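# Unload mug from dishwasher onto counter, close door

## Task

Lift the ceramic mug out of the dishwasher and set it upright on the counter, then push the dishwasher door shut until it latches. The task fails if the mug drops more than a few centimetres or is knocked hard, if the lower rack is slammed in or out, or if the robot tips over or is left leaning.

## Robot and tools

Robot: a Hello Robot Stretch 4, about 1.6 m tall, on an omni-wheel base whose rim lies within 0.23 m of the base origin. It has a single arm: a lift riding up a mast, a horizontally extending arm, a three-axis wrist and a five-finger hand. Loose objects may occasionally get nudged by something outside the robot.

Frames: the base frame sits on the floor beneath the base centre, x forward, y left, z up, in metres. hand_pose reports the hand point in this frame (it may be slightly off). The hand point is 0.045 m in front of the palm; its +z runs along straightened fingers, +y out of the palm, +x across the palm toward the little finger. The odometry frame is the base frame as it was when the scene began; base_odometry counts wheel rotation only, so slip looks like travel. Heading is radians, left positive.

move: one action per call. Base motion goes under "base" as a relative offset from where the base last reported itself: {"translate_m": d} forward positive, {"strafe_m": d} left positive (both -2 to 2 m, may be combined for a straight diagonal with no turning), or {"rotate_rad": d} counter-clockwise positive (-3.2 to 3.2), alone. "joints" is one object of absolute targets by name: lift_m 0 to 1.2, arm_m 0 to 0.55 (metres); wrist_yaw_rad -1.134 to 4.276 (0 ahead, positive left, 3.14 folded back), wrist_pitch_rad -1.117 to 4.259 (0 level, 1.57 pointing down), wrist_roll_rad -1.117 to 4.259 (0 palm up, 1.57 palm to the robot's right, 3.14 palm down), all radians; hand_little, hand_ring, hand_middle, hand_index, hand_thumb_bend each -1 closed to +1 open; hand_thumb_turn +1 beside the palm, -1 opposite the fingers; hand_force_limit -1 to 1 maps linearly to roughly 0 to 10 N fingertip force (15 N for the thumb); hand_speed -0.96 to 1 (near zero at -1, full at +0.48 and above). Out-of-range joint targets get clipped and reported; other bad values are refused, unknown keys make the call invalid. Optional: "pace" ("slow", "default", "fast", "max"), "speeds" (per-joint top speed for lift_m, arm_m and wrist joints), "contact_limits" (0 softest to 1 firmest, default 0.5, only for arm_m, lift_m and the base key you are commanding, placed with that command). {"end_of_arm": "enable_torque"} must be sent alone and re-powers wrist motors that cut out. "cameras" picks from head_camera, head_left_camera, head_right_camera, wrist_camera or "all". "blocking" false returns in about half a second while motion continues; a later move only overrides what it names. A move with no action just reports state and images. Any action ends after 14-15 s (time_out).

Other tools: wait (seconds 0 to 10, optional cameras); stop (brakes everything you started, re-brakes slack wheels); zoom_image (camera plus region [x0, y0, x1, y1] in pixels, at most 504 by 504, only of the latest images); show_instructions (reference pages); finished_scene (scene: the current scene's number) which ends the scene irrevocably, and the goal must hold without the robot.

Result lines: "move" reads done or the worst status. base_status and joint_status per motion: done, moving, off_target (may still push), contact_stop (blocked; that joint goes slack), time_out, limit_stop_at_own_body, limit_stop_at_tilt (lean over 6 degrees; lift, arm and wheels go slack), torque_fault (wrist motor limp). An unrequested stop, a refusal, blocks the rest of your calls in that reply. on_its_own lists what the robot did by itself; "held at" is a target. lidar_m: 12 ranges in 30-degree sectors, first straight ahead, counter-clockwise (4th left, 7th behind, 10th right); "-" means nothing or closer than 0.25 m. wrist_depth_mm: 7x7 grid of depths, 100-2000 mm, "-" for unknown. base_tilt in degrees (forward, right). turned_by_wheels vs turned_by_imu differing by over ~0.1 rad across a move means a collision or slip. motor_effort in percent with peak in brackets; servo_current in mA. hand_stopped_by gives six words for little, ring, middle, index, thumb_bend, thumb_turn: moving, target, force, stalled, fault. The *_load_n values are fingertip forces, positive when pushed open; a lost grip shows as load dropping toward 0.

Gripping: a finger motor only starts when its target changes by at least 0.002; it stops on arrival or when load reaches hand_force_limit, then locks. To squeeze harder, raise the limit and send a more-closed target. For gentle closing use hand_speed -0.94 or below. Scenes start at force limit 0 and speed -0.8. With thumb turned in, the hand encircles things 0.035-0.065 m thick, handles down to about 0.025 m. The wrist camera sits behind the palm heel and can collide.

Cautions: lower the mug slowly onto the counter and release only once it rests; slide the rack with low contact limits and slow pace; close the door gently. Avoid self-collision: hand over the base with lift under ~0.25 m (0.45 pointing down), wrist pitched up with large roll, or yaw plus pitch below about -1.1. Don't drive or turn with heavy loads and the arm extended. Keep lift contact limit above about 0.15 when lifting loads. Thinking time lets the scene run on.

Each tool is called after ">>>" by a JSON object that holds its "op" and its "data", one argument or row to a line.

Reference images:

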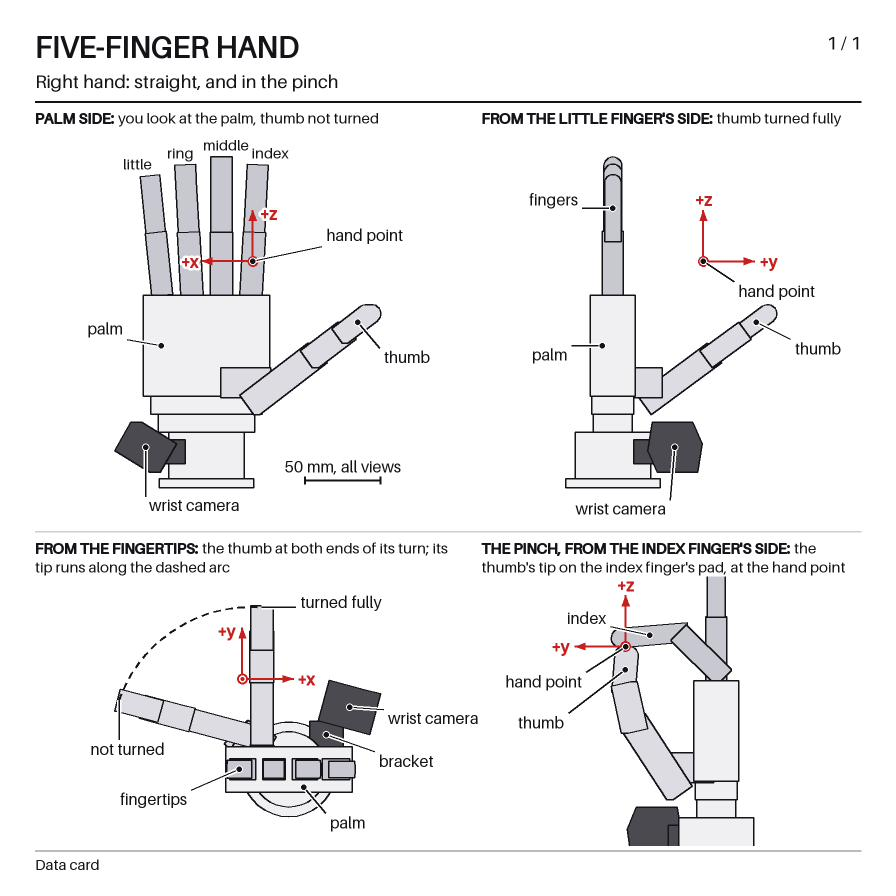

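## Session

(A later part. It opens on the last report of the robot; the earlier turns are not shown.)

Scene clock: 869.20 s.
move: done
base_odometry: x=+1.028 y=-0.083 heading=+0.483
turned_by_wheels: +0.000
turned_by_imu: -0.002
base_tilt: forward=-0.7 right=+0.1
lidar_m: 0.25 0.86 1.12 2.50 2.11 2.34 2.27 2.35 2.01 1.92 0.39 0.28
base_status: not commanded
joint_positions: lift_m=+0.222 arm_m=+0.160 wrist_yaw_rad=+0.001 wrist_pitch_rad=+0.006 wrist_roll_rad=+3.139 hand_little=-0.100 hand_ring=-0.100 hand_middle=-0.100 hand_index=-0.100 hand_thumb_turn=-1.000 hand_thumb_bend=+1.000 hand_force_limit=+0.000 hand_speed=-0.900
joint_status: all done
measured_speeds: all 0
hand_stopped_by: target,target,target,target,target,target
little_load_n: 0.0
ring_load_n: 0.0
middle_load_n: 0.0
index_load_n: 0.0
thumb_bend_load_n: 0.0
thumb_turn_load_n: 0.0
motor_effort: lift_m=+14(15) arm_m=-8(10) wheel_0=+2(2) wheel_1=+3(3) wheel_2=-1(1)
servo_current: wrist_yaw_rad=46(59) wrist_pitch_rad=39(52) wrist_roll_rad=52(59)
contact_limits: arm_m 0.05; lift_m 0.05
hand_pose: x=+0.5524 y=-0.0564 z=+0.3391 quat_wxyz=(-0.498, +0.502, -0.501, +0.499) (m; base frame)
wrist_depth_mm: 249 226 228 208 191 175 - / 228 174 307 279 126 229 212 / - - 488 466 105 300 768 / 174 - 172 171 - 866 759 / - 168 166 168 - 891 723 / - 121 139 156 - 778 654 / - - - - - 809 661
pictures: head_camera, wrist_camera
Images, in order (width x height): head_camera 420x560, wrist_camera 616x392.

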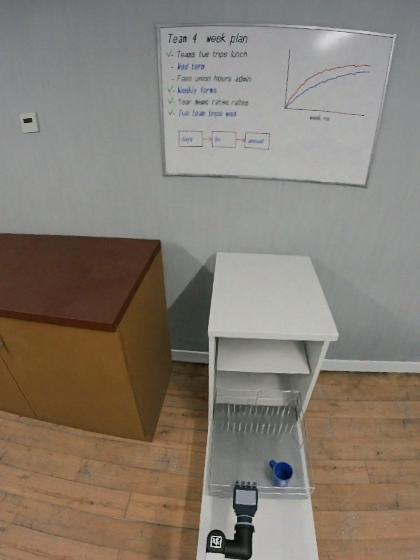

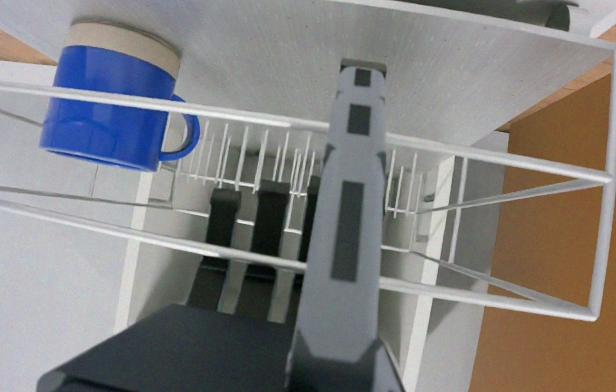

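>>> {"op": "move", "data": {
  "joints": {"hand_index": 0.3, "hand_middle": 0.3, "hand_ring": 0.3, "hand_little": 0.3, "hand_speed": -0.7}
}}

>>> {"op": "move", "data": {
  "joints": {"lift_m": 0.32},
  "contact_limits": {"lift_m": 0.2},
  "speeds": {"lift_m": 0.08}
}}

>>> {"op": "move", "data": {
  "joints": {"lift_m": 0.56, "hand_index": 1, "hand_middle": 1, "hand_ring": 1, "hand_little": 1, "hand_thumb_turn": 1}
}}

>>> {"op": "move", "data": {
  "joints": {"wrist_pitch_rad": 1.57, "arm_m": 0.42},
  "speeds": {"wrist_pitch_rad": 0.8},
  "base": {"strafe_m": -0.125},
  "cameras": ["head_camera", "wrist_camera"]
}}

>>> {"op": "zoom_image", "data": {
  "camera": "head_camera",
  "region": [150, 370, 300, 520]
}}

Scene clock: 884.43 s.
move: done
base_odometry: x=+1.028 y=-0.083 heading=+0.483
turned_by_wheels: +0.000
turned_by_imu: -0.002
base_tilt: forward=-0.6 right=+0.1
lidar_m: 0.26 0.83 1.11 2.47 2.13 2.38 2.26 2.33 2.00 1.90 0.40 0.28
base_status: not commanded
joint_positions: lift_m=+0.222 arm_m=+0.160 wrist_yaw_rad=+0.001 wrist_pitch_rad=+0.006 wrist_roll_rad=+3.139 hand_little=+0.300 hand_ring=+0.300 hand_middle=+0.300 hand_index=+0.300 hand_thumb_turn=-1.000 hand_thumb_bend=+1.000 hand_force_limit=+0.000 hand_speed=-0.700
joint_status: all done
measured_speeds: all 0
hand_stopped_by: target,target,target,target,target,target
little_load_n: 0.0
ring_load_n: 0.0
middle_load_n: 0.0
index_load_n: 0.0
thumb_bend_load_n: 0.0
thumb_turn_load_n: 0.0
motor_effort: lift_m=+14(15) arm_m=-7(8) wheel_0=+1(2) wheel_1=+3(3) wheel_2=-1(1)
servo_current: wrist_yaw_rad=52(52) wrist_pitch_rad=46(52) wrist_roll_rad=46(52)
contact_limits: arm_m 0.05; lift_m 0.05
hand_pose: x=+0.5524 y=-0.0564 z=+0.3391 quat_wxyz=(-0.498, +0.502, -0.501, +0.499) (m; base frame)
wrist_depth_mm: 250 226 228 209 192 175 - / 228 174 307 278 126 228 212 / - - 484 469 105 300 759 / - - - - - 866 759 / - 168 179 189 - 891 723 / - 121 139 162 - 788 654 / - - - - - 809 661
pictures: none

Scene clock: 886.20 s.
move: done
base_odometry: x=+1.028 y=-0.083 heading=+0.483
turned_by_wheels: +0.000
turned_by_imu: -0.001
base_tilt: forward=-0.7 right=+0.1
lidar_m: 0.25 0.85 1.12 2.47 2.10 2.37 2.26 2.35 2.02 1.93 0.41 0.28
base_status: not commanded
joint_positions: lift_m=+0.320 arm_m=+0.160 wrist_yaw_rad=+0.001 wrist_pitch_rad=+0.006 wrist_roll_rad=+3.139 hand_little=+0.300 hand_ring=+0.300 hand_middle=+0.300 hand_index=+0.300 hand_thumb_turn=-1.000 hand_thumb_bend=+1.000 hand_force_limit=+0.000 hand_speed=-0.700
joint_status: all done
measured_speeds: all 0
hand_stopped_by: target,target,target,target,target,target
little_load_n: 0.0
ring_load_n: 0.0
middle_load_n: 0.0
index_load_n: 0.0
thumb_bend_load_n: 0.0
thumb_turn_load_n: 0.0
motor_effort: lift_m=+24(28) arm_m=-7(8) wheel_0=+1(2) wheel_1=+3(3) wheel_2=-1(1)
servo_current: wrist_yaw_rad=46(59) wrist_pitch_rad=39(52) wrist_roll_rad=46(52)
contact_limits: arm_m 0.05; lift_m 0.2
hand_pose: x=+0.5524 y=-0.0564 z=+0.4363 quat_wxyz=(-0.498, +0.502, -0.501, +0.499) (m; base frame)
wrist_depth_mm: - 178 394 384 362 355 - / - 484 554 535 123 473 778 / - - - 574 - 539 759 / - - - - - 891 759 / - - 185 190 - 891 723 / - 121 139 162 - 854 683 / - - - - - 809 661
pictures: none

Scene clock: 890.13 s.
move: done
base_odometry: x=+1.028 y=-0.083 heading=+0.483
turned_by_wheels: +0.000
turned_by_imu: -0.002
base_tilt: forward=-0.7 right=+0.0
lidar_m: 0.26 0.87 1.13 2.49 2.10 2.34 2.27 2.35 2.03 1.92 0.42 0.29
base_status: not commanded
joint_positions: lift_m=+0.560 arm_m=+0.160 wrist_yaw_rad=+0.001 wrist_pitch_rad=+0.006 wrist_roll_rad=+3.139 hand_little=+1.000 hand_ring=+1.000 hand_middle=+1.000 hand_index=+1.000 hand_thumb_turn=+1.000 hand_thumb_bend=+1.000 hand_force_limit=+0.000 hand_speed=-0.700
joint_status: all done
measured_speeds: all 0
hand_stopped_by: target,target,target,target,target,target
little_load_n: 0.0
ring_load_n: 0.0
middle_load_n: 0.0
index_load_n: 0.0
thumb_bend_load_n: -0.5
thumb_turn_load_n: -0.5
motor_effort: lift_m=+24(28) arm_m=-7(8) wheel_0=+1(2) wheel_1=+3(4) wheel_2=+0(1)
servo_current: wrist_yaw_rad=59(59) wrist_pitch_rad=46(52) wrist_roll_rad=46(59)
contact_limits: arm_m 0.05
hand_pose: x=+0.5524 y=-0.0564 z=+0.6763 quat_wxyz=(-0.498, +0.502, -0.501, +0.499) (m; base frame)
wrist_depth_mm: - - - - 891 991 854 / - - - - - 946 820 / - - - - - 917 788 / - - - - - 904 750 / - - - - - 904 723 / - 500 136 175 - - - / - - - - - - -
pictures: none

Scene clock: 892.57 s.
move: done
base_odometry: x=+1.086 y=-0.194 heading=+0.483
turned_by_wheels: +0.000
turned_by_imu: -0.002
base_tilt: forward=-0.7 right=+0.1
lidar_m: 0.25 0.27 1.14 2.51 2.24 2.34 2.28 2.34 1.88 1.80 1.89 0.27
base_status: done
joint_positions: lift_m=+0.560 arm_m=+0.420 wrist_yaw_rad=+0.001 wrist_pitch_rad=+1.568 wrist_roll_rad=+3.139 hand_little=+1.000 hand_ring=+1.000 hand_middle=+1.000 hand_index=+1.000 hand_thumb_turn=+1.000 hand_thumb_bend=+1.000 hand_force_limit=+0.000 hand_speed=-0.700
joint_status: all done
measured_speeds: all 0
hand_stopped_by: target,target,target,target,target,target
little_load_n: 0.0
ring_load_n: 0.0
middle_load_n: 0.0
index_load_n: 0.0
thumb_bend_load_n: 0.0
thumb_turn_load_n: 0.0
motor_effort: lift_m=+24(24) arm_m=+8(9) wheel_0=-2(9) wheel_1=-2(15) wheel_2=+1(3)
servo_current: wrist_yaw_rad=46(59) wrist_pitch_rad=46(78) wrist_roll_rad=39(52)
hand_pose: x=+0.5310 y=-0.0568 z=+0.5162 quat_wxyz=(-0.001, +0.708, -0.706, +0.001) (m; base frame)
wrist_depth_mm: 715 715 496 488 488 480 668 / 715 707 492 488 480 477 668 / 707 707 488 484 480 473 661 / 707 699 484 480 477 466 661 / 699 691 439 433 430 427 661 / 699 691 170 204 427 427 - / 691 - - - - - -
pictures: head_camera, wrist_camera
Images, in order (width x height): head_camera 420x560, wrist_camera 616x392.

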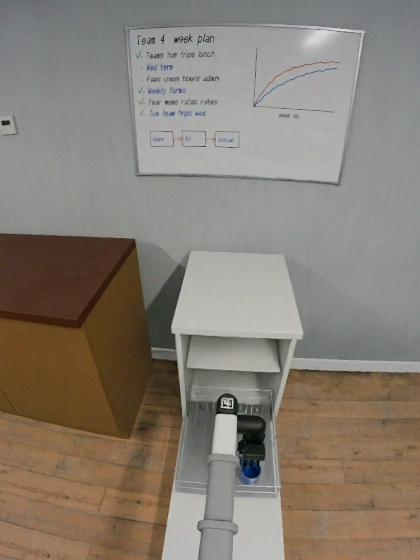

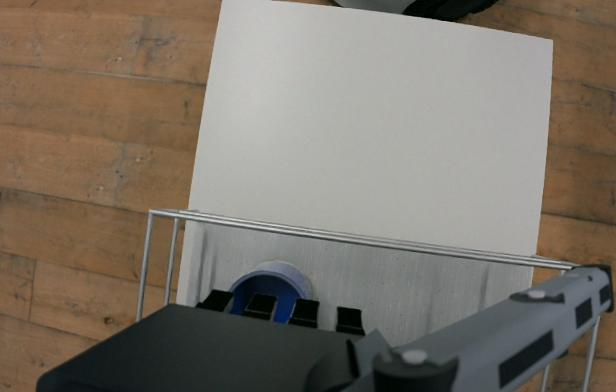

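Scaled by 3.360 from the camera's 420x560 image, which has a finer 1200x1600 frame.

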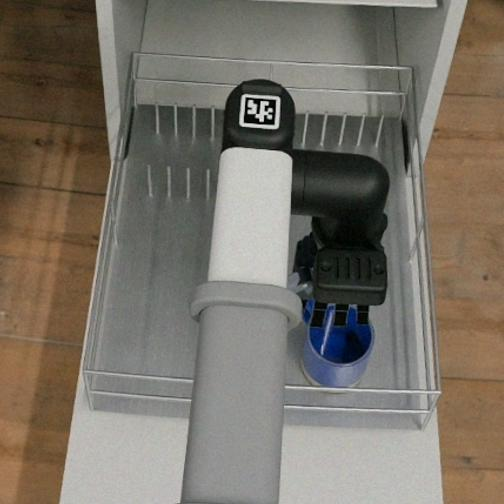

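>>> {"op": "move", "data": {
  "joints": {"arm_m": 0.408, "lift_m": 0.475},
  "cameras": ["head_camera", "wrist_camera"]
}}

>>> {"op": "zoom_image", "data": {
  "camera": "head_camera",
  "region": [210, 430, 290, 510]
}}

Scene clock: 911.13 s.
move: done
base_odometry: x=+1.086 y=-0.194 heading=+0.483
turned_by_wheels: +0.000
turned_by_imu: -0.002
base_tilt: forward=-0.6 right=+0.3
lidar_m: 0.25 0.28 1.10 2.51 2.21 2.36 2.22 2.35 1.89 1.78 1.86 0.28
base_status: not commanded
joint_positions: lift_m=+0.475 arm_m=+0.408 wrist_yaw_rad=+0.001 wrist_pitch_rad=+1.568 wrist_roll_rad=+3.139 hand_little=+1.000 hand_ring=+1.000 hand_middle=+1.000 hand_index=+1.000 hand_thumb_turn=+1.000 hand_thumb_bend=+1.000 hand_force_limit=+0.000 hand_speed=-0.700
joint_status: all done
measured_speeds: all 0
hand_stopped_by: target,target,target,target,target,target
little_load_n: 0.0
ring_load_n: 0.0
middle_load_n: 0.0
index_load_n: 0.0
thumb_bend_load_n: 0.0
thumb_turn_load_n: 0.0
motor_effort: lift_m=+14(23) arm_m=-7(9) wheel_0=-1(2) wheel_1=-2(2) wheel_2=+1(1)
servo_current: wrist_yaw_rad=46(59) wrist_pitch_rad=39(46) wrist_roll_rad=46(52)
hand_pose: x=+0.5197 y=-0.0568 z=+0.4320 quat_wxyz=(-0.001, +0.708, -0.706, +0.001) (m; base frame)
wrist_depth_mm: 627 627 410 402 399 394 389 / 621 621 404 402 397 392 389 / 621 615 402 397 394 389 387 / 621 609 399 397 392 387 384 / 609 355 353 351 389 384 382 / 609 603 173 216 343 342 - / 603 - - - - - -
pictures: head_camera, wrist_camera
Images, in order (width x height): head_camera 420x560, wrist_camera 616x392.

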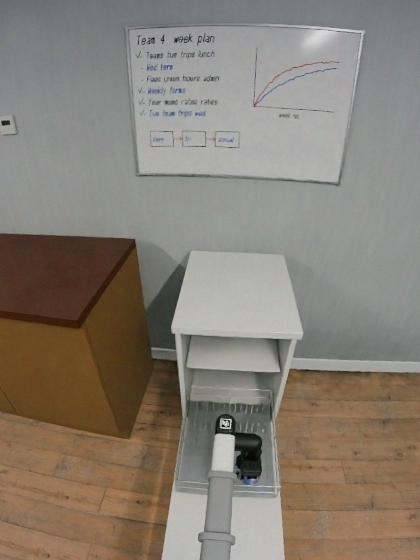

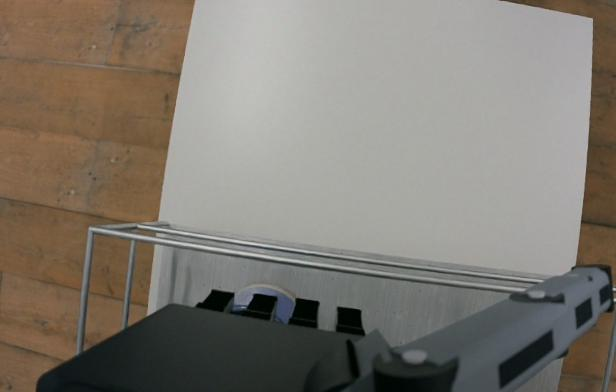

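Scaled by 6.300 from the camera's 420x560 image, which has a finer 1200x1600 frame.

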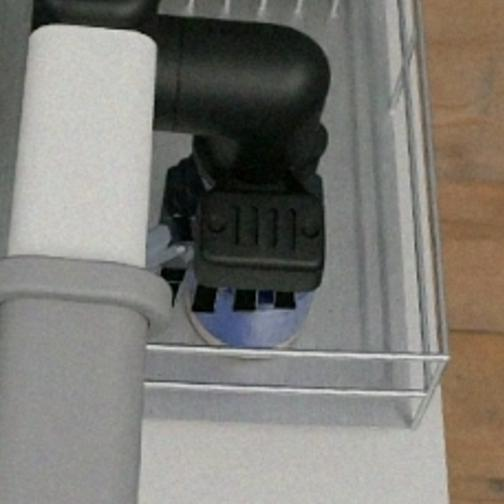

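>>> {"op": "move", "data": {
  "joints": {"lift_m": 0.396},
  "contact_limits": {"lift_m": 0.05},
  "speeds": {"lift_m": 0.06},
  "cameras": ["head_camera", "wrist_camera"]
}}

>>> {"op": "zoom_image", "data": {
  "camera": "head_camera",
  "region": [210, 430, 290, 510]
}}

Scene clock: 918.53 s.
move: done
base_odometry: x=+1.086 y=-0.194 heading=+0.483
turned_by_wheels: +0.000
turned_by_imu: -0.002
base_tilt: forward=-0.6 right=+0.0
lidar_m: 0.25 0.28 1.14 2.51 2.19 2.37 2.25 2.36 1.89 1.79 1.88 0.30
base_status: not commanded
joint_positions: lift_m=+0.396 arm_m=+0.408 wrist_yaw_rad=+0.001 wrist_pitch_rad=+1.568 wrist_roll_rad=+3.139 hand_little=+1.000 hand_ring=+1.000 hand_middle=+1.000 hand_index=+1.000 hand_thumb_turn=+1.000 hand_thumb_bend=+1.000 hand_force_limit=+0.000 hand_speed=-0.700
joint_status: all done
measured_speeds: all 0
hand_stopped_by: target,target,target,target,target,target
little_load_n: 0.0
ring_load_n: 0.0
middle_load_n: 0.0
index_load_n: 0.0
thumb_bend_load_n: 0.0
thumb_turn_load_n: 0.0
motor_effort: lift_m=+14(16) arm_m=-7(8) wheel_0=-1(2) wheel_1=-2(2) wheel_2=+1(1)
servo_current: wrist_yaw_rad=52(59) wrist_pitch_rad=39(52) wrist_roll_rad=39(52)
contact_limits: lift_m 0.05
hand_pose: x=+0.5197 y=-0.0568 z=+0.3530 quat_wxyz=(-0.001, +0.708, -0.706, +0.001) (m; base frame)
wrist_depth_mm: 544 535 324 322 317 314 - / 539 535 322 320 315 312 310 / 535 324 320 319 315 310 307 / 535 322 319 315 312 309 306 / 216 276 274 314 310 307 304 / 525 276 149 168 266 263 - / - - - - - - -
pictures: head_camera, wrist_camera
Images, in order (width x height): head_camera 420x560, wrist_camera 616x392.

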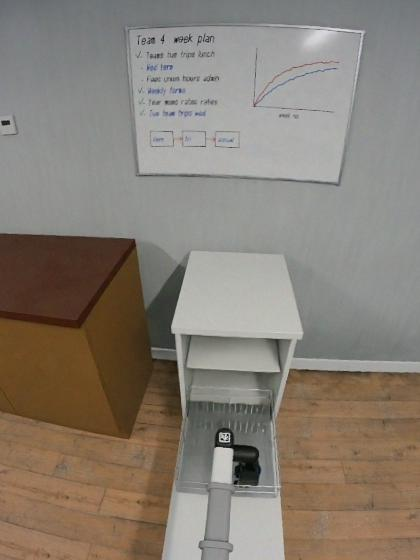

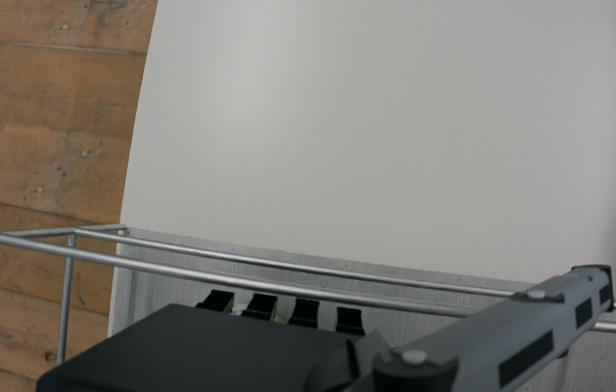

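Scaled by 6.300 from the camera's 420x560 image, which has a finer 1200x1600 frame.

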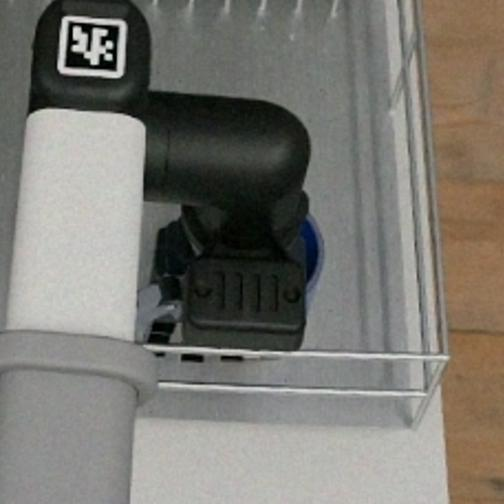

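>>> {"op": "move", "data": {
  "joints": {"arm_m": 0.515},
  "contact_limits": {"arm_m": 0.05},
  "speeds": {"arm_m": 0.03},
  "cameras": ["head_camera", "wrist_camera"]
}}

>>> {"op": "zoom_image", "data": {
  "camera": "head_camera",
  "region": [180, 380, 300, 500]
}}

Scene clock: 928.63 s.
move: done
base_odometry: x=+1.086 y=-0.194 heading=+0.483
turned_by_wheels: +0.000
turned_by_imu: -0.003
base_tilt: forward=-0.7 right=+0.1
lidar_m: 0.26 0.27 1.12 2.50 2.23 2.38 2.27 2.32 1.87 1.79 1.87 0.29
base_status: not commanded
joint_positions: lift_m=+0.396 arm_m=+0.515 wrist_yaw_rad=+0.001 wrist_pitch_rad=+1.569 wrist_roll_rad=+3.139 hand_little=+1.000 hand_ring=+1.000 hand_middle=+1.000 hand_index=+1.000 hand_thumb_turn=+1.000 hand_thumb_bend=+1.000 hand_force_limit=+0.000 hand_speed=-0.700
joint_status: all done
measured_speeds: all 0
hand_stopped_by: target,target,target,target,target,target
little_load_n: -0.5
ring_load_n: 0.0
middle_load_n: 0.0
index_load_n: 0.0
thumb_bend_load_n: 0.0
thumb_turn_load_n: 0.0
motor_effort: lift_m=+14(14) arm_m=+8(10) wheel_0=-2(2) wheel_1=-1(3) wheel_2=+1(1)
servo_current: wrist_yaw_rad=46(59) wrist_pitch_rad=46(52) wrist_roll_rad=39(59)
contact_limits: arm_m 0.05; lift_m 0.05
hand_pose: x=+0.6257 y=-0.0568 z=+0.3531 quat_wxyz=(-0.001, +0.708, -0.706, +0.001) (m; base frame)
wrist_depth_mm: 187 539 330 324 320 317 - / 544 329 325 322 319 315 314 / 535 281 278 276 273 271 267 / 535 279 276 273 271 268 266 / 530 277 274 272 270 266 265 / 521 274 173 267 266 264 - / - - - - - - -
pictures: head_camera, wrist_camera
Images, in order (width x height): head_camera 420x560, wrist_camera 616x392.

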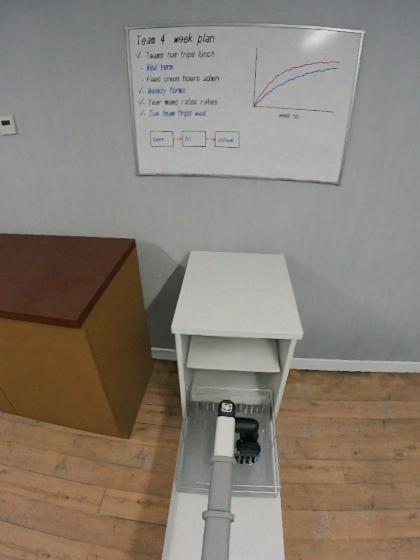

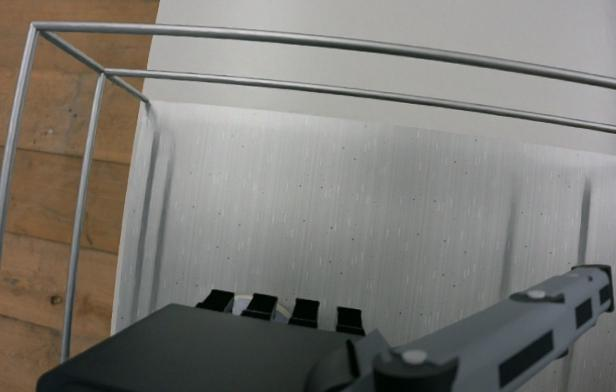

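Scaled by 4.200 from the camera's 420x560 image, which has a finer 1200x1600 frame.

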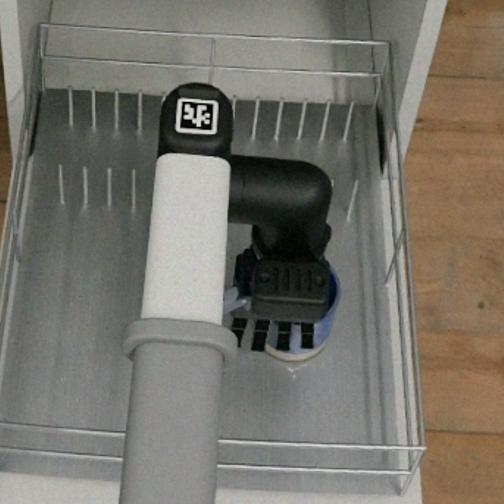

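>>> {"op": "move", "data": {
  "joints": {"arm_m": 0.48},
  "speeds": {"arm_m": 0.1}
}}

>>> {"op": "move", "data": {
  "joints": {"lift_m": 0.56}
}}

>>> {"op": "move", "data": {
  "joints": {"arm_m": 0.2, "wrist_pitch_rad": 0.3, "hand_little": 0.6, "hand_ring": 0.6, "hand_index": 0.3, "hand_middle": 0.3, "hand_thumb_turn": -1, "hand_thumb_bend": 1},
  "cameras": ["head_camera", "wrist_camera"]
}}

>>> {"op": "zoom_image", "data": {
  "camera": "head_camera",
  "region": [180, 380, 300, 500]
}}

Scene clock: 936.37 s.
move: done
base_odometry: x=+1.086 y=-0.194 heading=+0.483
turned_by_wheels: +0.000
turned_by_imu: -0.002
base_tilt: forward=-0.7 right=+0.2
lidar_m: 0.25 0.27 1.12 2.48 2.22 2.35 2.26 2.34 1.86 1.80 1.88 0.27
base_status: not commanded
joint_positions: lift_m=+0.396 arm_m=+0.480 wrist_yaw_rad=+0.001 wrist_pitch_rad=+1.569 wrist_roll_rad=+3.139 hand_little=+1.000 hand_ring=+1.000 hand_middle=+1.000 hand_index=+1.000 hand_thumb_turn=+1.000 hand_thumb_bend=+1.000 hand_force_limit=+0.000 hand_speed=-0.700
joint_status: all done
measured_speeds: all 0
hand_stopped_by: target,target,target,target,target,target
little_load_n: 0.0
ring_load_n: 0.5
middle_load_n: 0.0
index_load_n: 0.0
thumb_bend_load_n: 0.0
thumb_turn_load_n: 0.0
motor_effort: lift_m=+14(14) arm_m=-7(8) wheel_0=-1(2) wheel_1=-2(2) wheel_2=+1(1)
servo_current: wrist_yaw_rad=46(59) wrist_pitch_rad=39(46) wrist_roll_rad=46(52)
contact_limits: lift_m 0.05
hand_pose: x=+0.5914 y=-0.0568 z=+0.3531 quat_wxyz=(-0.001, +0.708, -0.706, +0.001) (m; base frame)
wrist_depth_mm: 539 535 324 320 317 312 - / 539 325 322 319 315 312 309 / 535 279 278 315 271 310 307 / 535 278 276 272 270 267 265 / 530 277 274 271 268 265 263 / 530 276 195 268 266 264 - / - - - - - - -
pictures: none

Scene clock: 938.13 s.
move: done
base_odometry: x=+1.086 y=-0.194 heading=+0.483
turned_by_wheels: +0.000
turned_by_imu: -0.001
base_tilt: forward=-0.6 right=+0.2
lidar_m: 0.25 0.29 1.13 2.50 2.23 2.36 2.24 2.35 1.88 1.81 1.86 0.28
base_status: not commanded
joint_positions: lift_m=+0.560 arm_m=+0.480 wrist_yaw_rad=+0.001 wrist_pitch_rad=+1.569 wrist_roll_rad=+3.139 hand_little=+1.000 hand_ring=+1.000 hand_middle=+1.000 hand_index=+1.000 hand_thumb_turn=+1.000 hand_thumb_bend=+1.000 hand_force_limit=+0.000 hand_speed=-0.700
joint_status: all done
measured_speeds: all 0
hand_stopped_by: target,target,target,target,target,target
little_load_n: 0.0
ring_load_n: 0.0
middle_load_n: 0.0
index_load_n: 0.0
thumb_bend_load_n: 0.0
thumb_turn_load_n: 0.0
motor_effort: lift_m=+24(28) arm_m=-7(8) wheel_0=-1(2) wheel_1=-2(2) wheel_2=+1(1)
servo_current: wrist_yaw_rad=52(59) wrist_pitch_rad=39(46) wrist_roll_rad=39(46)
hand_pose: x=+0.5914 y=-0.0568 z=+0.5163 quat_wxyz=(-0.001, +0.708, -0.706, +0.001) (m; base frame)
wrist_depth_mm: 723 715 492 484 484 480 668 / 723 707 492 488 480 477 668 / 707 699 488 484 480 473 668 / 707 699 442 439 430 430 661 / 707 691 439 436 433 424 654 / 699 699 173 216 427 427 - / 691 - - - - - -
pictures: none

Scene clock: 942.07 s.
move: done
base_odometry: x=+1.086 y=-0.194 heading=+0.483
turned_by_wheels: +0.000
turned_by_imu: -0.002
base_tilt: forward=-0.7 right=+0.2
lidar_m: 0.25 0.29 1.11 2.50 2.22 2.35 2.26 2.37 1.88 1.79 1.88 0.28
base_status: not commanded
joint_positions: lift_m=+0.560 arm_m=+0.200 wrist_yaw_rad=+0.001 wrist_pitch_rad=+0.309 wrist_roll_rad=+3.139 hand_little=+0.600 hand_ring=+0.600 hand_middle=+0.300 hand_index=+0.300 hand_thumb_turn=-1.000 hand_thumb_bend=+1.000 hand_force_limit=+0.000 hand_speed=-0.700
joint_status: all done
measured_speeds: all 0
hand_stopped_by: target,target,target,target,target,target
little_load_n: 0.0
ring_load_n: 0.0
middle_load_n: 0.0
index_load_n: 0.0
thumb_bend_load_n: 0.0
thumb_turn_load_n: 0.5
motor_effort: lift_m=+24(24) arm_m=-7(9) wheel_0=-2(2) wheel_1=-3(3) wheel_2=+1(1)
servo_current: wrist_yaw_rad=52(59) wrist_pitch_rad=59(137) wrist_roll_rad=39(52)
hand_pose: x=+0.5640 y=-0.0565 z=+0.6131 quat_wxyz=(-0.417, +0.572, -0.570, +0.417) (m; base frame)
wrist_depth_mm: 1042 991 946 585 530 504 - / 1229 1182 1138 654 121 585 854 / - - - 831 - 683 976 / - - - - - - 946 / - - 196 - - - 904 / - - 138 166 - - 866 / - - - - - - 820
pictures: head_camera, wrist_camera
Images, in order (width x height): head_camera 420x560, wrist_camera 616x392.

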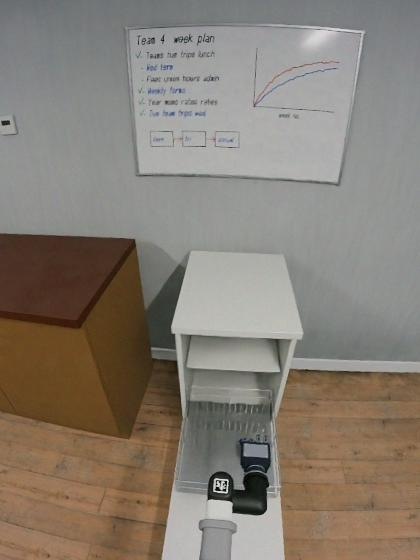

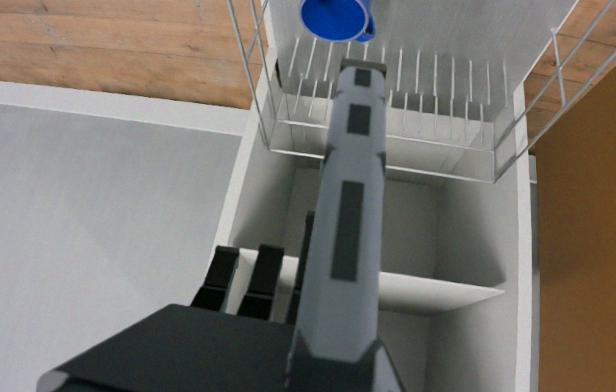

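Scaled by 4.200 from the camera's 420x560 image, which has a finer 1200x1600 frame.

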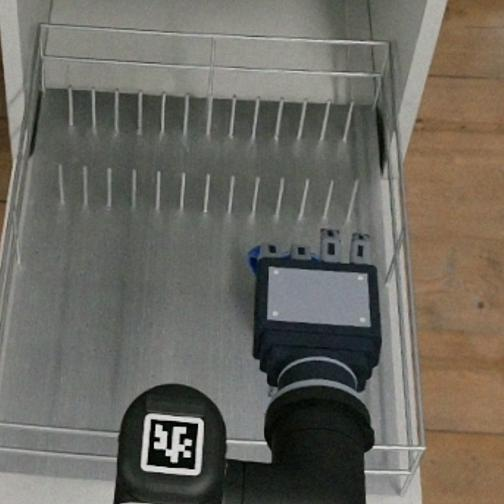

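>>> {"op": "move", "data": {
  "joints": {"arm_m": 0.04},
  "cameras": ["head_camera", "wrist_camera"]
}}

>>> {"op": "zoom_image", "data": {
  "camera": "head_camera",
  "region": [180, 380, 300, 500]
}}

>>> {"op": "zoom_image", "data": {
  "camera": "wrist_camera",
  "region": [200, 0, 500, 200]
}}

Scene clock: 947.03 s.
move: done
base_odometry: x=+1.086 y=-0.194 heading=+0.483
turned_by_wheels: +0.000
turned_by_imu: -0.002
base_tilt: forward=-0.7 right=+0.1
lidar_m: 0.27 0.30 1.15 2.48 2.24 2.34 2.27 2.34 1.85 1.78 1.88 0.28
base_status: not commanded
joint_positions: lift_m=+0.560 arm_m=+0.040 wrist_yaw_rad=+0.001 wrist_pitch_rad=+0.308 wrist_roll_rad=+3.139 hand_little=+0.600 hand_ring=+0.600 hand_middle=+0.300 hand_index=+0.300 hand_thumb_turn=-1.000 hand_thumb_bend=+1.000 hand_force_limit=+0.000 hand_speed=-0.700
joint_status: all done
measured_speeds: all 0
hand_stopped_by: target,target,target,target,target,target
little_load_n: 0.0
ring_load_n: 0.0
middle_load_n: 0.0
index_load_n: 0.0
thumb_bend_load_n: 0.0
thumb_turn_load_n: 0.0
motor_effort: lift_m=+24(24) arm_m=-7(9) wheel_0=-1(2) wheel_1=-1(3) wheel_2=+0(1)
servo_current: wrist_yaw_rad=46(59) wrist_pitch_rad=52(65) wrist_roll_rad=46(52)
hand_pose: x=+0.4040 y=-0.0565 z=+0.6132 quat_wxyz=(-0.417, +0.572, -0.570, +0.417) (m; base frame)
wrist_depth_mm: 1060 991 946 554 525 500 750 / 1281 1229 1182 640 121 597 866 / - - 1366 831 - 759 991 / - - - - - 820 991 / - - 197 - - 1078 960 / - - 138 166 - 1008 904 / - - - - - - 866
pictures: head_camera, wrist_camera
Images, in order (width x height): head_camera 420x560, wrist_camera 616x392.

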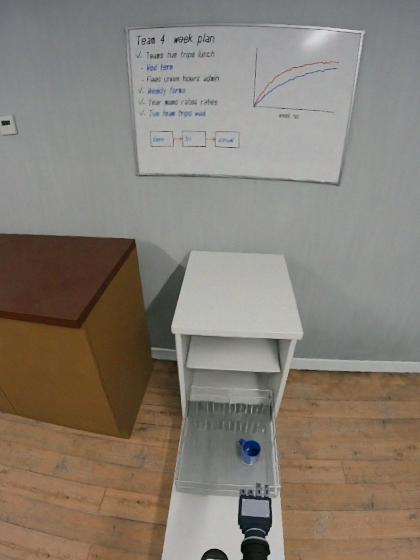

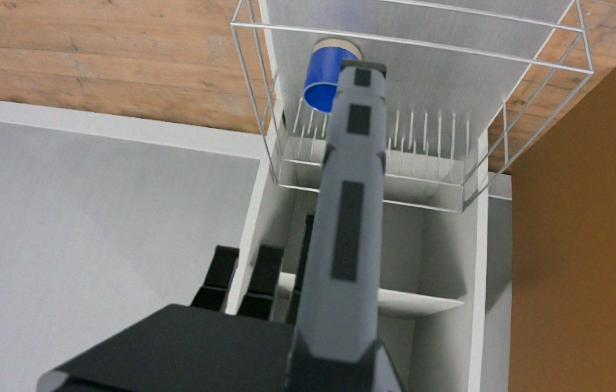

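Scaled by 4.200 from the camera's 420x560 image, which has a finer 1200x1600 frame.

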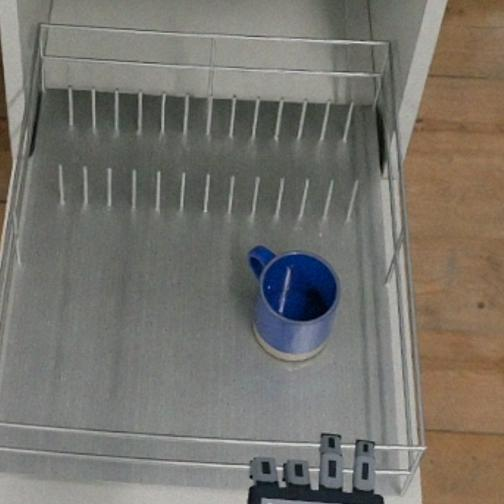

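Scaled by 1.680.

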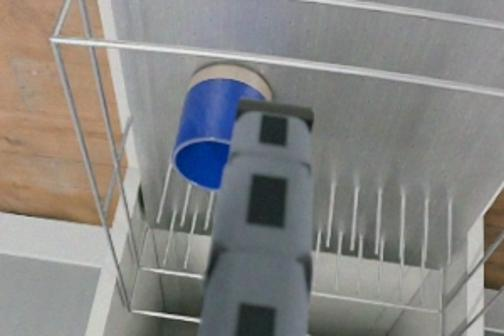

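>>> {"op": "move", "data": {
  "base": {"strafe_m": -0.0275},
  "joints": {"hand_ring": 1, "hand_little": 1, "wrist_pitch_rad": 0.3}
}}

>>> {"op": "move", "data": {
  "joints": {"arm_m": 0.328, "lift_m": 0.38},
  "cameras": ["head_camera", "wrist_camera"]
}}

>>> {"op": "zoom_image", "data": {
  "camera": "head_camera",
  "region": [180, 380, 300, 500]
}}

Scene clock: 967.73 s.
move: done
base_odometry: x=+1.099 y=-0.218 heading=+0.483
turned_by_wheels: +0.000
turned_by_imu: -0.002
base_tilt: forward=-0.6 right=+0.3
lidar_m: 0.26 0.27 1.11 2.48 2.27 2.38 2.24 2.35 1.83 1.77 1.84 0.29
base_status: done
joint_positions: lift_m=+0.560 arm_m=+0.040 wrist_yaw_rad=+0.001 wrist_pitch_rad=+0.308 wrist_roll_rad=+3.139 hand_little=+1.000 hand_ring=+1.000 hand_middle=+0.300 hand_index=+0.300 hand_thumb_turn=-1.000 hand_thumb_bend=+1.000 hand_force_limit=+0.000 hand_speed=-0.700
joint_status: all done
measured_speeds: all 0
hand_stopped_by: target,target,target,target,target,target
little_load_n: 0.0
ring_load_n: 0.0
middle_load_n: 0.0
index_load_n: 0.0
thumb_bend_load_n: 0.0
thumb_turn_load_n: 0.0
motor_effort: lift_m=+23(24) arm_m=-7(7) wheel_0=-1(8) wheel_1=+0(14) wheel_2=+0(2)
servo_current: wrist_yaw_rad=59(59) wrist_pitch_rad=52(59) wrist_roll_rad=26(52)
hand_pose: x=+0.4040 y=-0.0565 z=+0.6132 quat_wxyz=(-0.417, +0.572, -0.570, +0.417) (m; base frame)
wrist_depth_mm: 1060 991 946 569 521 496 492 / 1308 1229 1138 654 121 597 842 / - - 1366 842 - 732 1025 / - - - - - 1182 1042 / - - - - - 1138 976 / - - 136 168 - 732 946 / - - - - - - 891
pictures: none

Scene clock: 969.70 s.
move: done
base_odometry: x=+1.099 y=-0.218 heading=+0.483
turned_by_wheels: +0.000
turned_by_imu: -0.001
base_tilt: forward=-0.7 right=+0.2
lidar_m: 0.27 0.28 1.13 2.47 2.28 2.36 2.26 2.35 1.84 1.76 1.86 0.30
base_status: not commanded
joint_positions: lift_m=+0.380 arm_m=+0.328 wrist_yaw_rad=+0.001 wrist_pitch_rad=+0.308 wrist_roll_rad=+3.139 hand_little=+1.000 hand_ring=+1.000 hand_middle=+0.300 hand_index=+0.300 hand_thumb_turn=-1.000 hand_thumb_bend=+1.000 hand_force_limit=+0.000 hand_speed=-0.700
joint_status: all done
measured_speeds: all 0
hand_stopped_by: target,target,target,target,target,target
little_load_n: 0.0
ring_load_n: -0.5
middle_load_n: 0.0
index_load_n: 0.0
thumb_bend_load_n: 0.0
thumb_turn_load_n: 0.0
motor_effort: lift_m=+14(21) arm_m=+7(9) wheel_0=-1(1) wheel_1=+0(1) wheel_2=+0(0)
servo_current: wrist_yaw_rad=52(59) wrist_pitch_rad=46(59) wrist_roll_rad=46(65)
hand_pose: x=+0.6913 y=-0.0565 z=+0.4340 quat_wxyz=(-0.417, +0.572, -0.570, +0.418) (m; base frame)
wrist_depth_mm: 778 715 410 241 282 287 278 / 946 891 768 399 123 343 322 / - - 459 459 - 413 397 / - - - 820 - 480 455 / - - - - - - 455 / - - 138 - - - 439 / - - - - - - 439
pictures: head_camera, wrist_camera
Images, in order (width x height): head_camera 420x560, wrist_camera 616x392.

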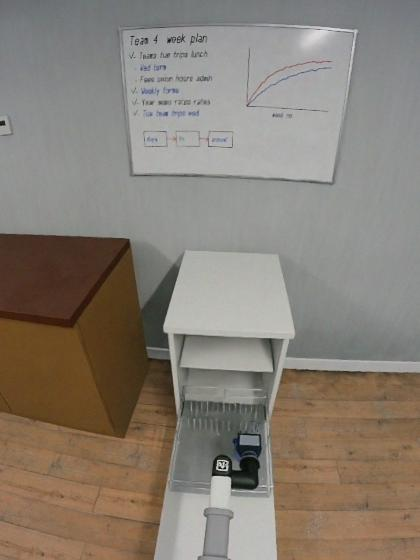

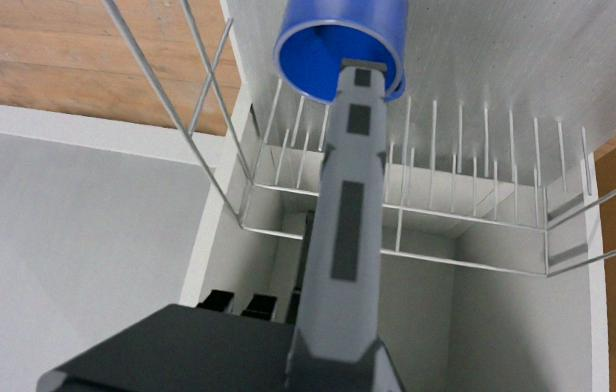

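Scaled by 4.200 from the camera's 420x560 image, which has a finer 1200x1600 frame.

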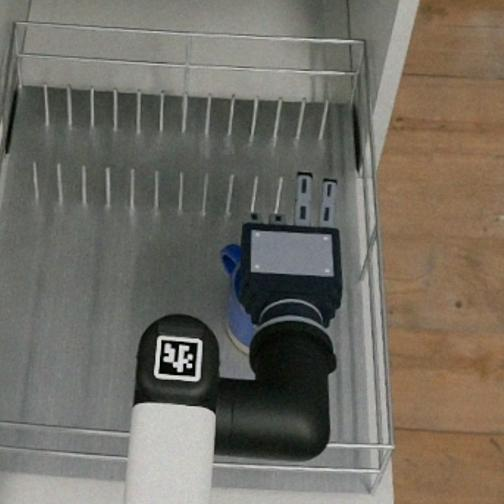

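>>> {"op": "move", "data": {
  "joints": {"lift_m": 0.305},
  "contact_limits": {"lift_m": 0.05},
  "speeds": {"lift_m": 0.06},
  "cameras": ["head_camera", "wrist_camera"]
}}

>>> {"op": "zoom_image", "data": {
  "camera": "head_camera",
  "region": [180, 380, 300, 500]
}}

Scene clock: 978.87 s.
move: done
base_odometry: x=+1.099 y=-0.218 heading=+0.483
turned_by_wheels: +0.000
turned_by_imu: -0.002
base_tilt: forward=-0.6 right=+0.1
lidar_m: 0.25 0.25 1.13 2.50 2.27 2.38 2.25 2.35 1.83 1.76 1.83 0.27
base_status: not commanded
joint_positions: lift_m=+0.305 arm_m=+0.328 wrist_yaw_rad=+0.001 wrist_pitch_rad=+0.308 wrist_roll_rad=+3.139 hand_little=+1.000 hand_ring=+1.000 hand_middle=+0.300 hand_index=+0.300 hand_thumb_turn=-1.000 hand_thumb_bend=+1.000 hand_force_limit=+0.000 hand_speed=-0.700
joint_status: all done
measured_speeds: all 0
hand_stopped_by: target,target,target,target,target,target
little_load_n: 0.0
ring_load_n: 0.0
middle_load_n: 0.0
index_load_n: 0.0
thumb_bend_load_n: 0.0
thumb_turn_load_n: 0.0
motor_effort: lift_m=+14(16) arm_m=+7(8) wheel_0=-1(1) wheel_1=+0(1) wheel_2=+0(0)
servo_current: wrist_yaw_rad=52(59) wrist_pitch_rad=52(59) wrist_roll_rad=39(52)
contact_limits: lift_m 0.05
hand_pose: x=+0.6914 y=-0.0565 z=+0.3590 quat_wxyz=(-0.417, +0.572, -0.570, +0.418) (m; base frame)
wrist_depth_mm: 647 603 237 198 203 199 - / 788 732 296 185 125 234 224 / 960 946 336 174 105 297 274 / - - 424 496 - 368 355 / - - 430 - - 421 - / - - 138 - - - 430 / - - - - - - 439
pictures: head_camera, wrist_camera
Images, in order (width x height): head_camera 420x560, wrist_camera 616x392.

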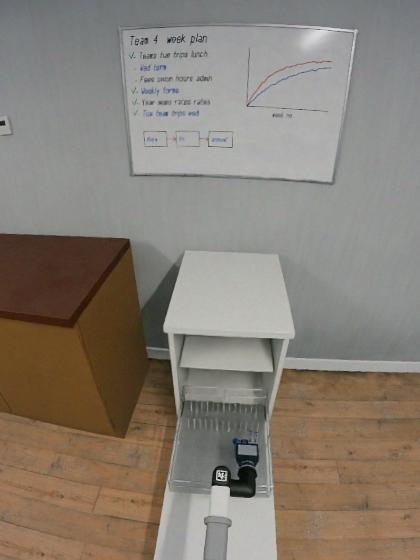

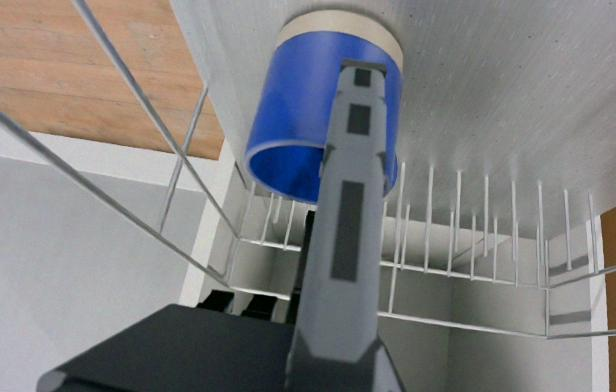

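Scaled by 4.200 from the camera's 420x560 image, which has a finer 1200x1600 frame.

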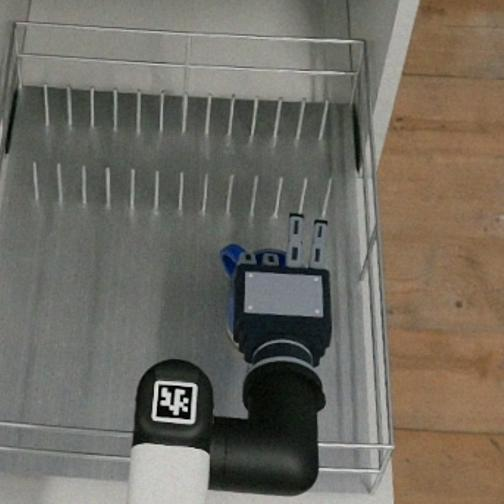

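>>> {"op": "move", "data": {
  "joints": {"lift_m": 0.256, "arm_m": 0.332},
  "contact_limits": {"lift_m": 0.05, "arm_m": 0.05},
  "speeds": {"lift_m": 0.05, "arm_m": 0.03},
  "cameras": ["head_camera", "wrist_camera"]
}}

>>> {"op": "zoom_image", "data": {
  "camera": "head_camera",
  "region": [180, 380, 300, 500]
}}

Scene clock: 991.03 s.
move: done
base_odometry: x=+1.099 y=-0.218 heading=+0.483
turned_by_wheels: +0.000
turned_by_imu: -0.002
base_tilt: forward=-0.7 right=+0.1
lidar_m: 0.27 0.26 1.11 2.49 2.28 2.35 2.26 2.36 1.85 1.77 1.83 0.28
base_status: not commanded
joint_positions: lift_m=+0.256 arm_m=+0.332 wrist_yaw_rad=+0.001 wrist_pitch_rad=+0.306 wrist_roll_rad=+3.139 hand_little=+1.000 hand_ring=+1.000 hand_middle=+0.300 hand_index=+0.300 hand_thumb_turn=-1.000 hand_thumb_bend=+1.000 hand_force_limit=+0.000 hand_speed=-0.700
joint_status: all done
measured_speeds: all 0
hand_stopped_by: target,target,target,target,target,target
little_load_n: -0.5
ring_load_n: 0.0
middle_load_n: 0.0
index_load_n: 0.5
thumb_bend_load_n: 0.0
thumb_turn_load_n: 0.0
motor_effort: lift_m=+14(16) arm_m=+8(9) wheel_0=-1(1) wheel_1=+0(1) wheel_2=+0(0)
servo_current: wrist_yaw_rad=46(59) wrist_pitch_rad=46(59) wrist_roll_rad=39(52)
contact_limits: arm_m 0.05; lift_m 0.05
hand_pose: x=+0.6956 y=-0.0565 z=+0.3105 quat_wxyz=(-0.418, +0.571, -0.569, +0.418) (m; base frame)
wrist_depth_mm: 569 186 171 160 151 141 - / 668 654 208 180 161 169 160 / 904 866 259 170 105 209 204 / - - 266 160 - 271 245 / - - - - - 349 359 / - - - - - - - / - - - - - - -
pictures: head_camera, wrist_camera
Images, in order (width x height): head_camera 420x560, wrist_camera 616x392.

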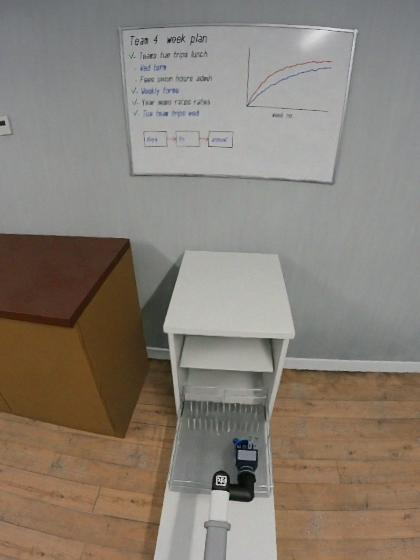

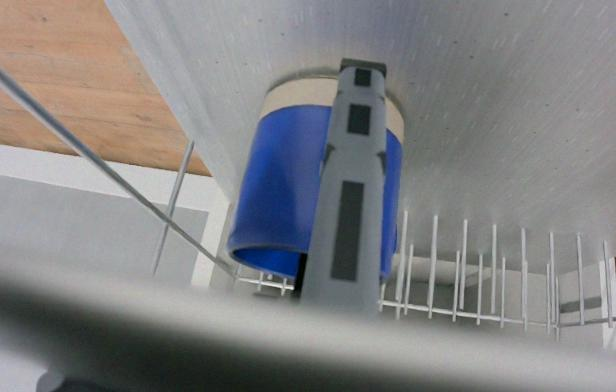

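Scaled by 4.200 from the camera's 420x560 image, which has a finer 1200x1600 frame.

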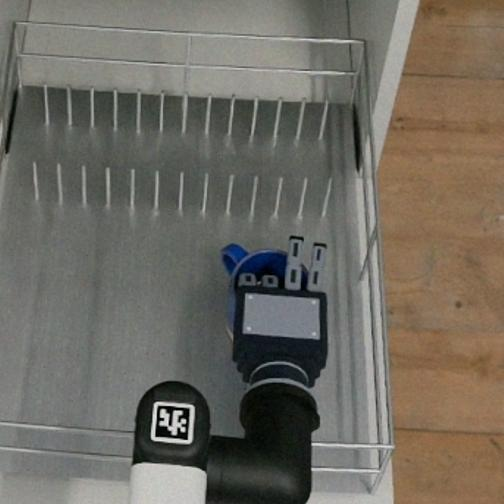

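>>> {"op": "move", "data": {
  "joints": {"hand_index": 0.0, "hand_middle": 0.0, "hand_speed": -0.9, "hand_force_limit": 0.2}
}}

>>> {"op": "move", "data": {
  "joints": {"hand_thumb_bend": -0.5, "hand_speed": -0.85},
  "cameras": ["head_camera", "wrist_camera"]
}}

>>> {"op": "zoom_image", "data": {
  "camera": "head_camera",
  "region": [180, 380, 300, 500]
}}

Scene clock: 1004.13 s.
move: done
base_odometry: x=+1.099 y=-0.218 heading=+0.483
turned_by_wheels: +0.000
turned_by_imu: -0.002
base_tilt: forward=-0.7 right=+0.2
lidar_m: 0.27 0.28 1.13 2.49 2.24 2.39 2.26 2.36 1.84 1.76 1.85 0.29
base_status: not commanded
joint_positions: lift_m=+0.256 arm_m=+0.332 wrist_yaw_rad=+0.001 wrist_pitch_rad=+0.306 wrist_roll_rad=+3.139 hand_little=+1.000 hand_ring=+1.000 hand_middle=+0.000 hand_index=+0.000 hand_thumb_turn=-1.000 hand_thumb_bend=+1.000 hand_force_limit=+0.200 hand_speed=-0.900
joint_status: all done
measured_speeds: all 0
hand_stopped_by: target,target,target,target,target,target
little_load_n: 0.0
ring_load_n: 0.0
middle_load_n: 0.0
index_load_n: 0.5
thumb_bend_load_n: 0.0
thumb_turn_load_n: 0.0
motor_effort: lift_m=+14(14) arm_m=+7(8) wheel_0=+0(1) wheel_1=+0(1) wheel_2=+0(0)
servo_current: wrist_yaw_rad=46(59) wrist_pitch_rad=52(52) wrist_roll_rad=39(59)
contact_limits: arm_m 0.05; lift_m 0.05
hand_pose: x=+0.6956 y=-0.0565 z=+0.3105 quat_wxyz=(-0.418, +0.571, -0.569, +0.418) (m; base frame)
wrist_depth_mm: 569 187 171 160 151 141 - / 661 654 209 180 161 169 - / 866 854 264 170 105 209 204 / - - 267 159 - 272 245 / - - - - - 357 355 / - - - - - - - / - - - - - - -
pictures: none

Scene clock: 1010.53 s.
move: off_target
base_odometry: x=+1.099 y=-0.218 heading=+0.483
turned_by_wheels: +0.000
turned_by_imu: -0.003
base_tilt: forward=-0.6 right=+0.0
lidar_m: 0.26 0.29 1.12 2.48 2.26 2.33 2.25 2.37 1.84 1.77 1.83 0.27
base_status: not commanded
joint_positions: lift_m=+0.256 arm_m=+0.332 wrist_yaw_rad=+0.001 wrist_pitch_rad=+0.306 wrist_roll_rad=+3.139 hand_little=+1.000 hand_ring=+1.000 hand_middle=+0.000 hand_index=+0.001 hand_thumb_turn=-1.000 hand_thumb_bend=-0.291 hand_force_limit=+0.200 hand_speed=-0.850
joint_status: hand_thumb_bend off_target (ended at -0.291, target -0.500); the others done
measured_speeds: all 0
hand_stopped_by: target,target,target,target,force,target
little_load_n: 0.0
ring_load_n: -0.5
middle_load_n: 1.5
index_load_n: 5.0
thumb_bend_load_n: 8.5
thumb_turn_load_n: 1.0
motor_effort: lift_m=+14(14) arm_m=+8(8) wheel_0=-1(1) wheel_1=+0(1) wheel_2=+0(0)
servo_current: wrist_yaw_rad=46(59) wrist_pitch_rad=52(52) wrist_roll_rad=52(59)
contact_limits: arm_m 0.05; lift_m 0.05
hand_pose: x=+0.6956 y=-0.0565 z=+0.3105 quat_wxyz=(-0.418, +0.571, -0.569, +0.418) (m; base frame)
wrist_depth_mm: 569 187 171 160 150 140 - / 691 668 208 188 175 168 159 / 878 842 266 181 180 210 202 / - - 343 173 174 272 242 / - - - - - 351 349 / - - - - - - - / - - - - - - -
pictures: head_camera, wrist_camera
Images, in order (width x height): head_camera 420x560, wrist_camera 616x392.

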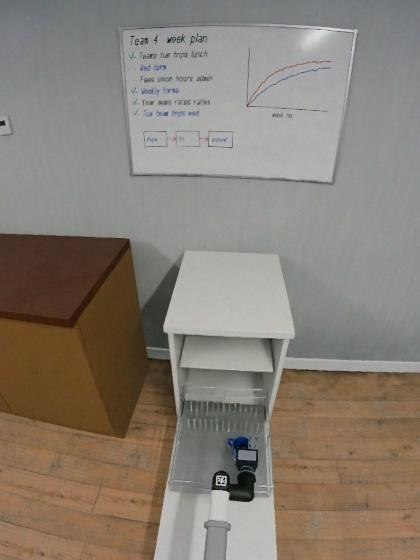

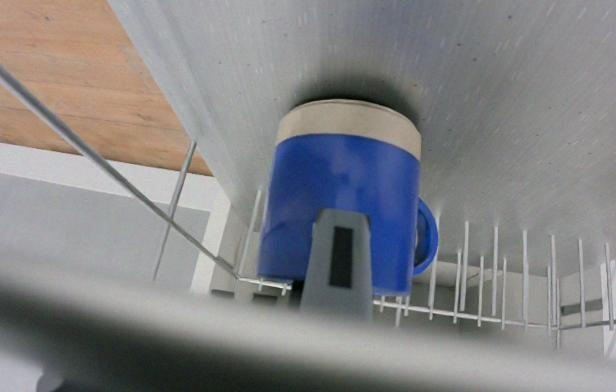

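Scaled by 4.200 from the camera's 420x560 image, which has a finer 1200x1600 frame.

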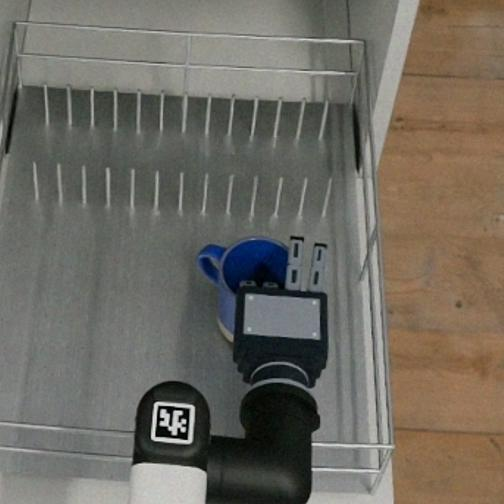

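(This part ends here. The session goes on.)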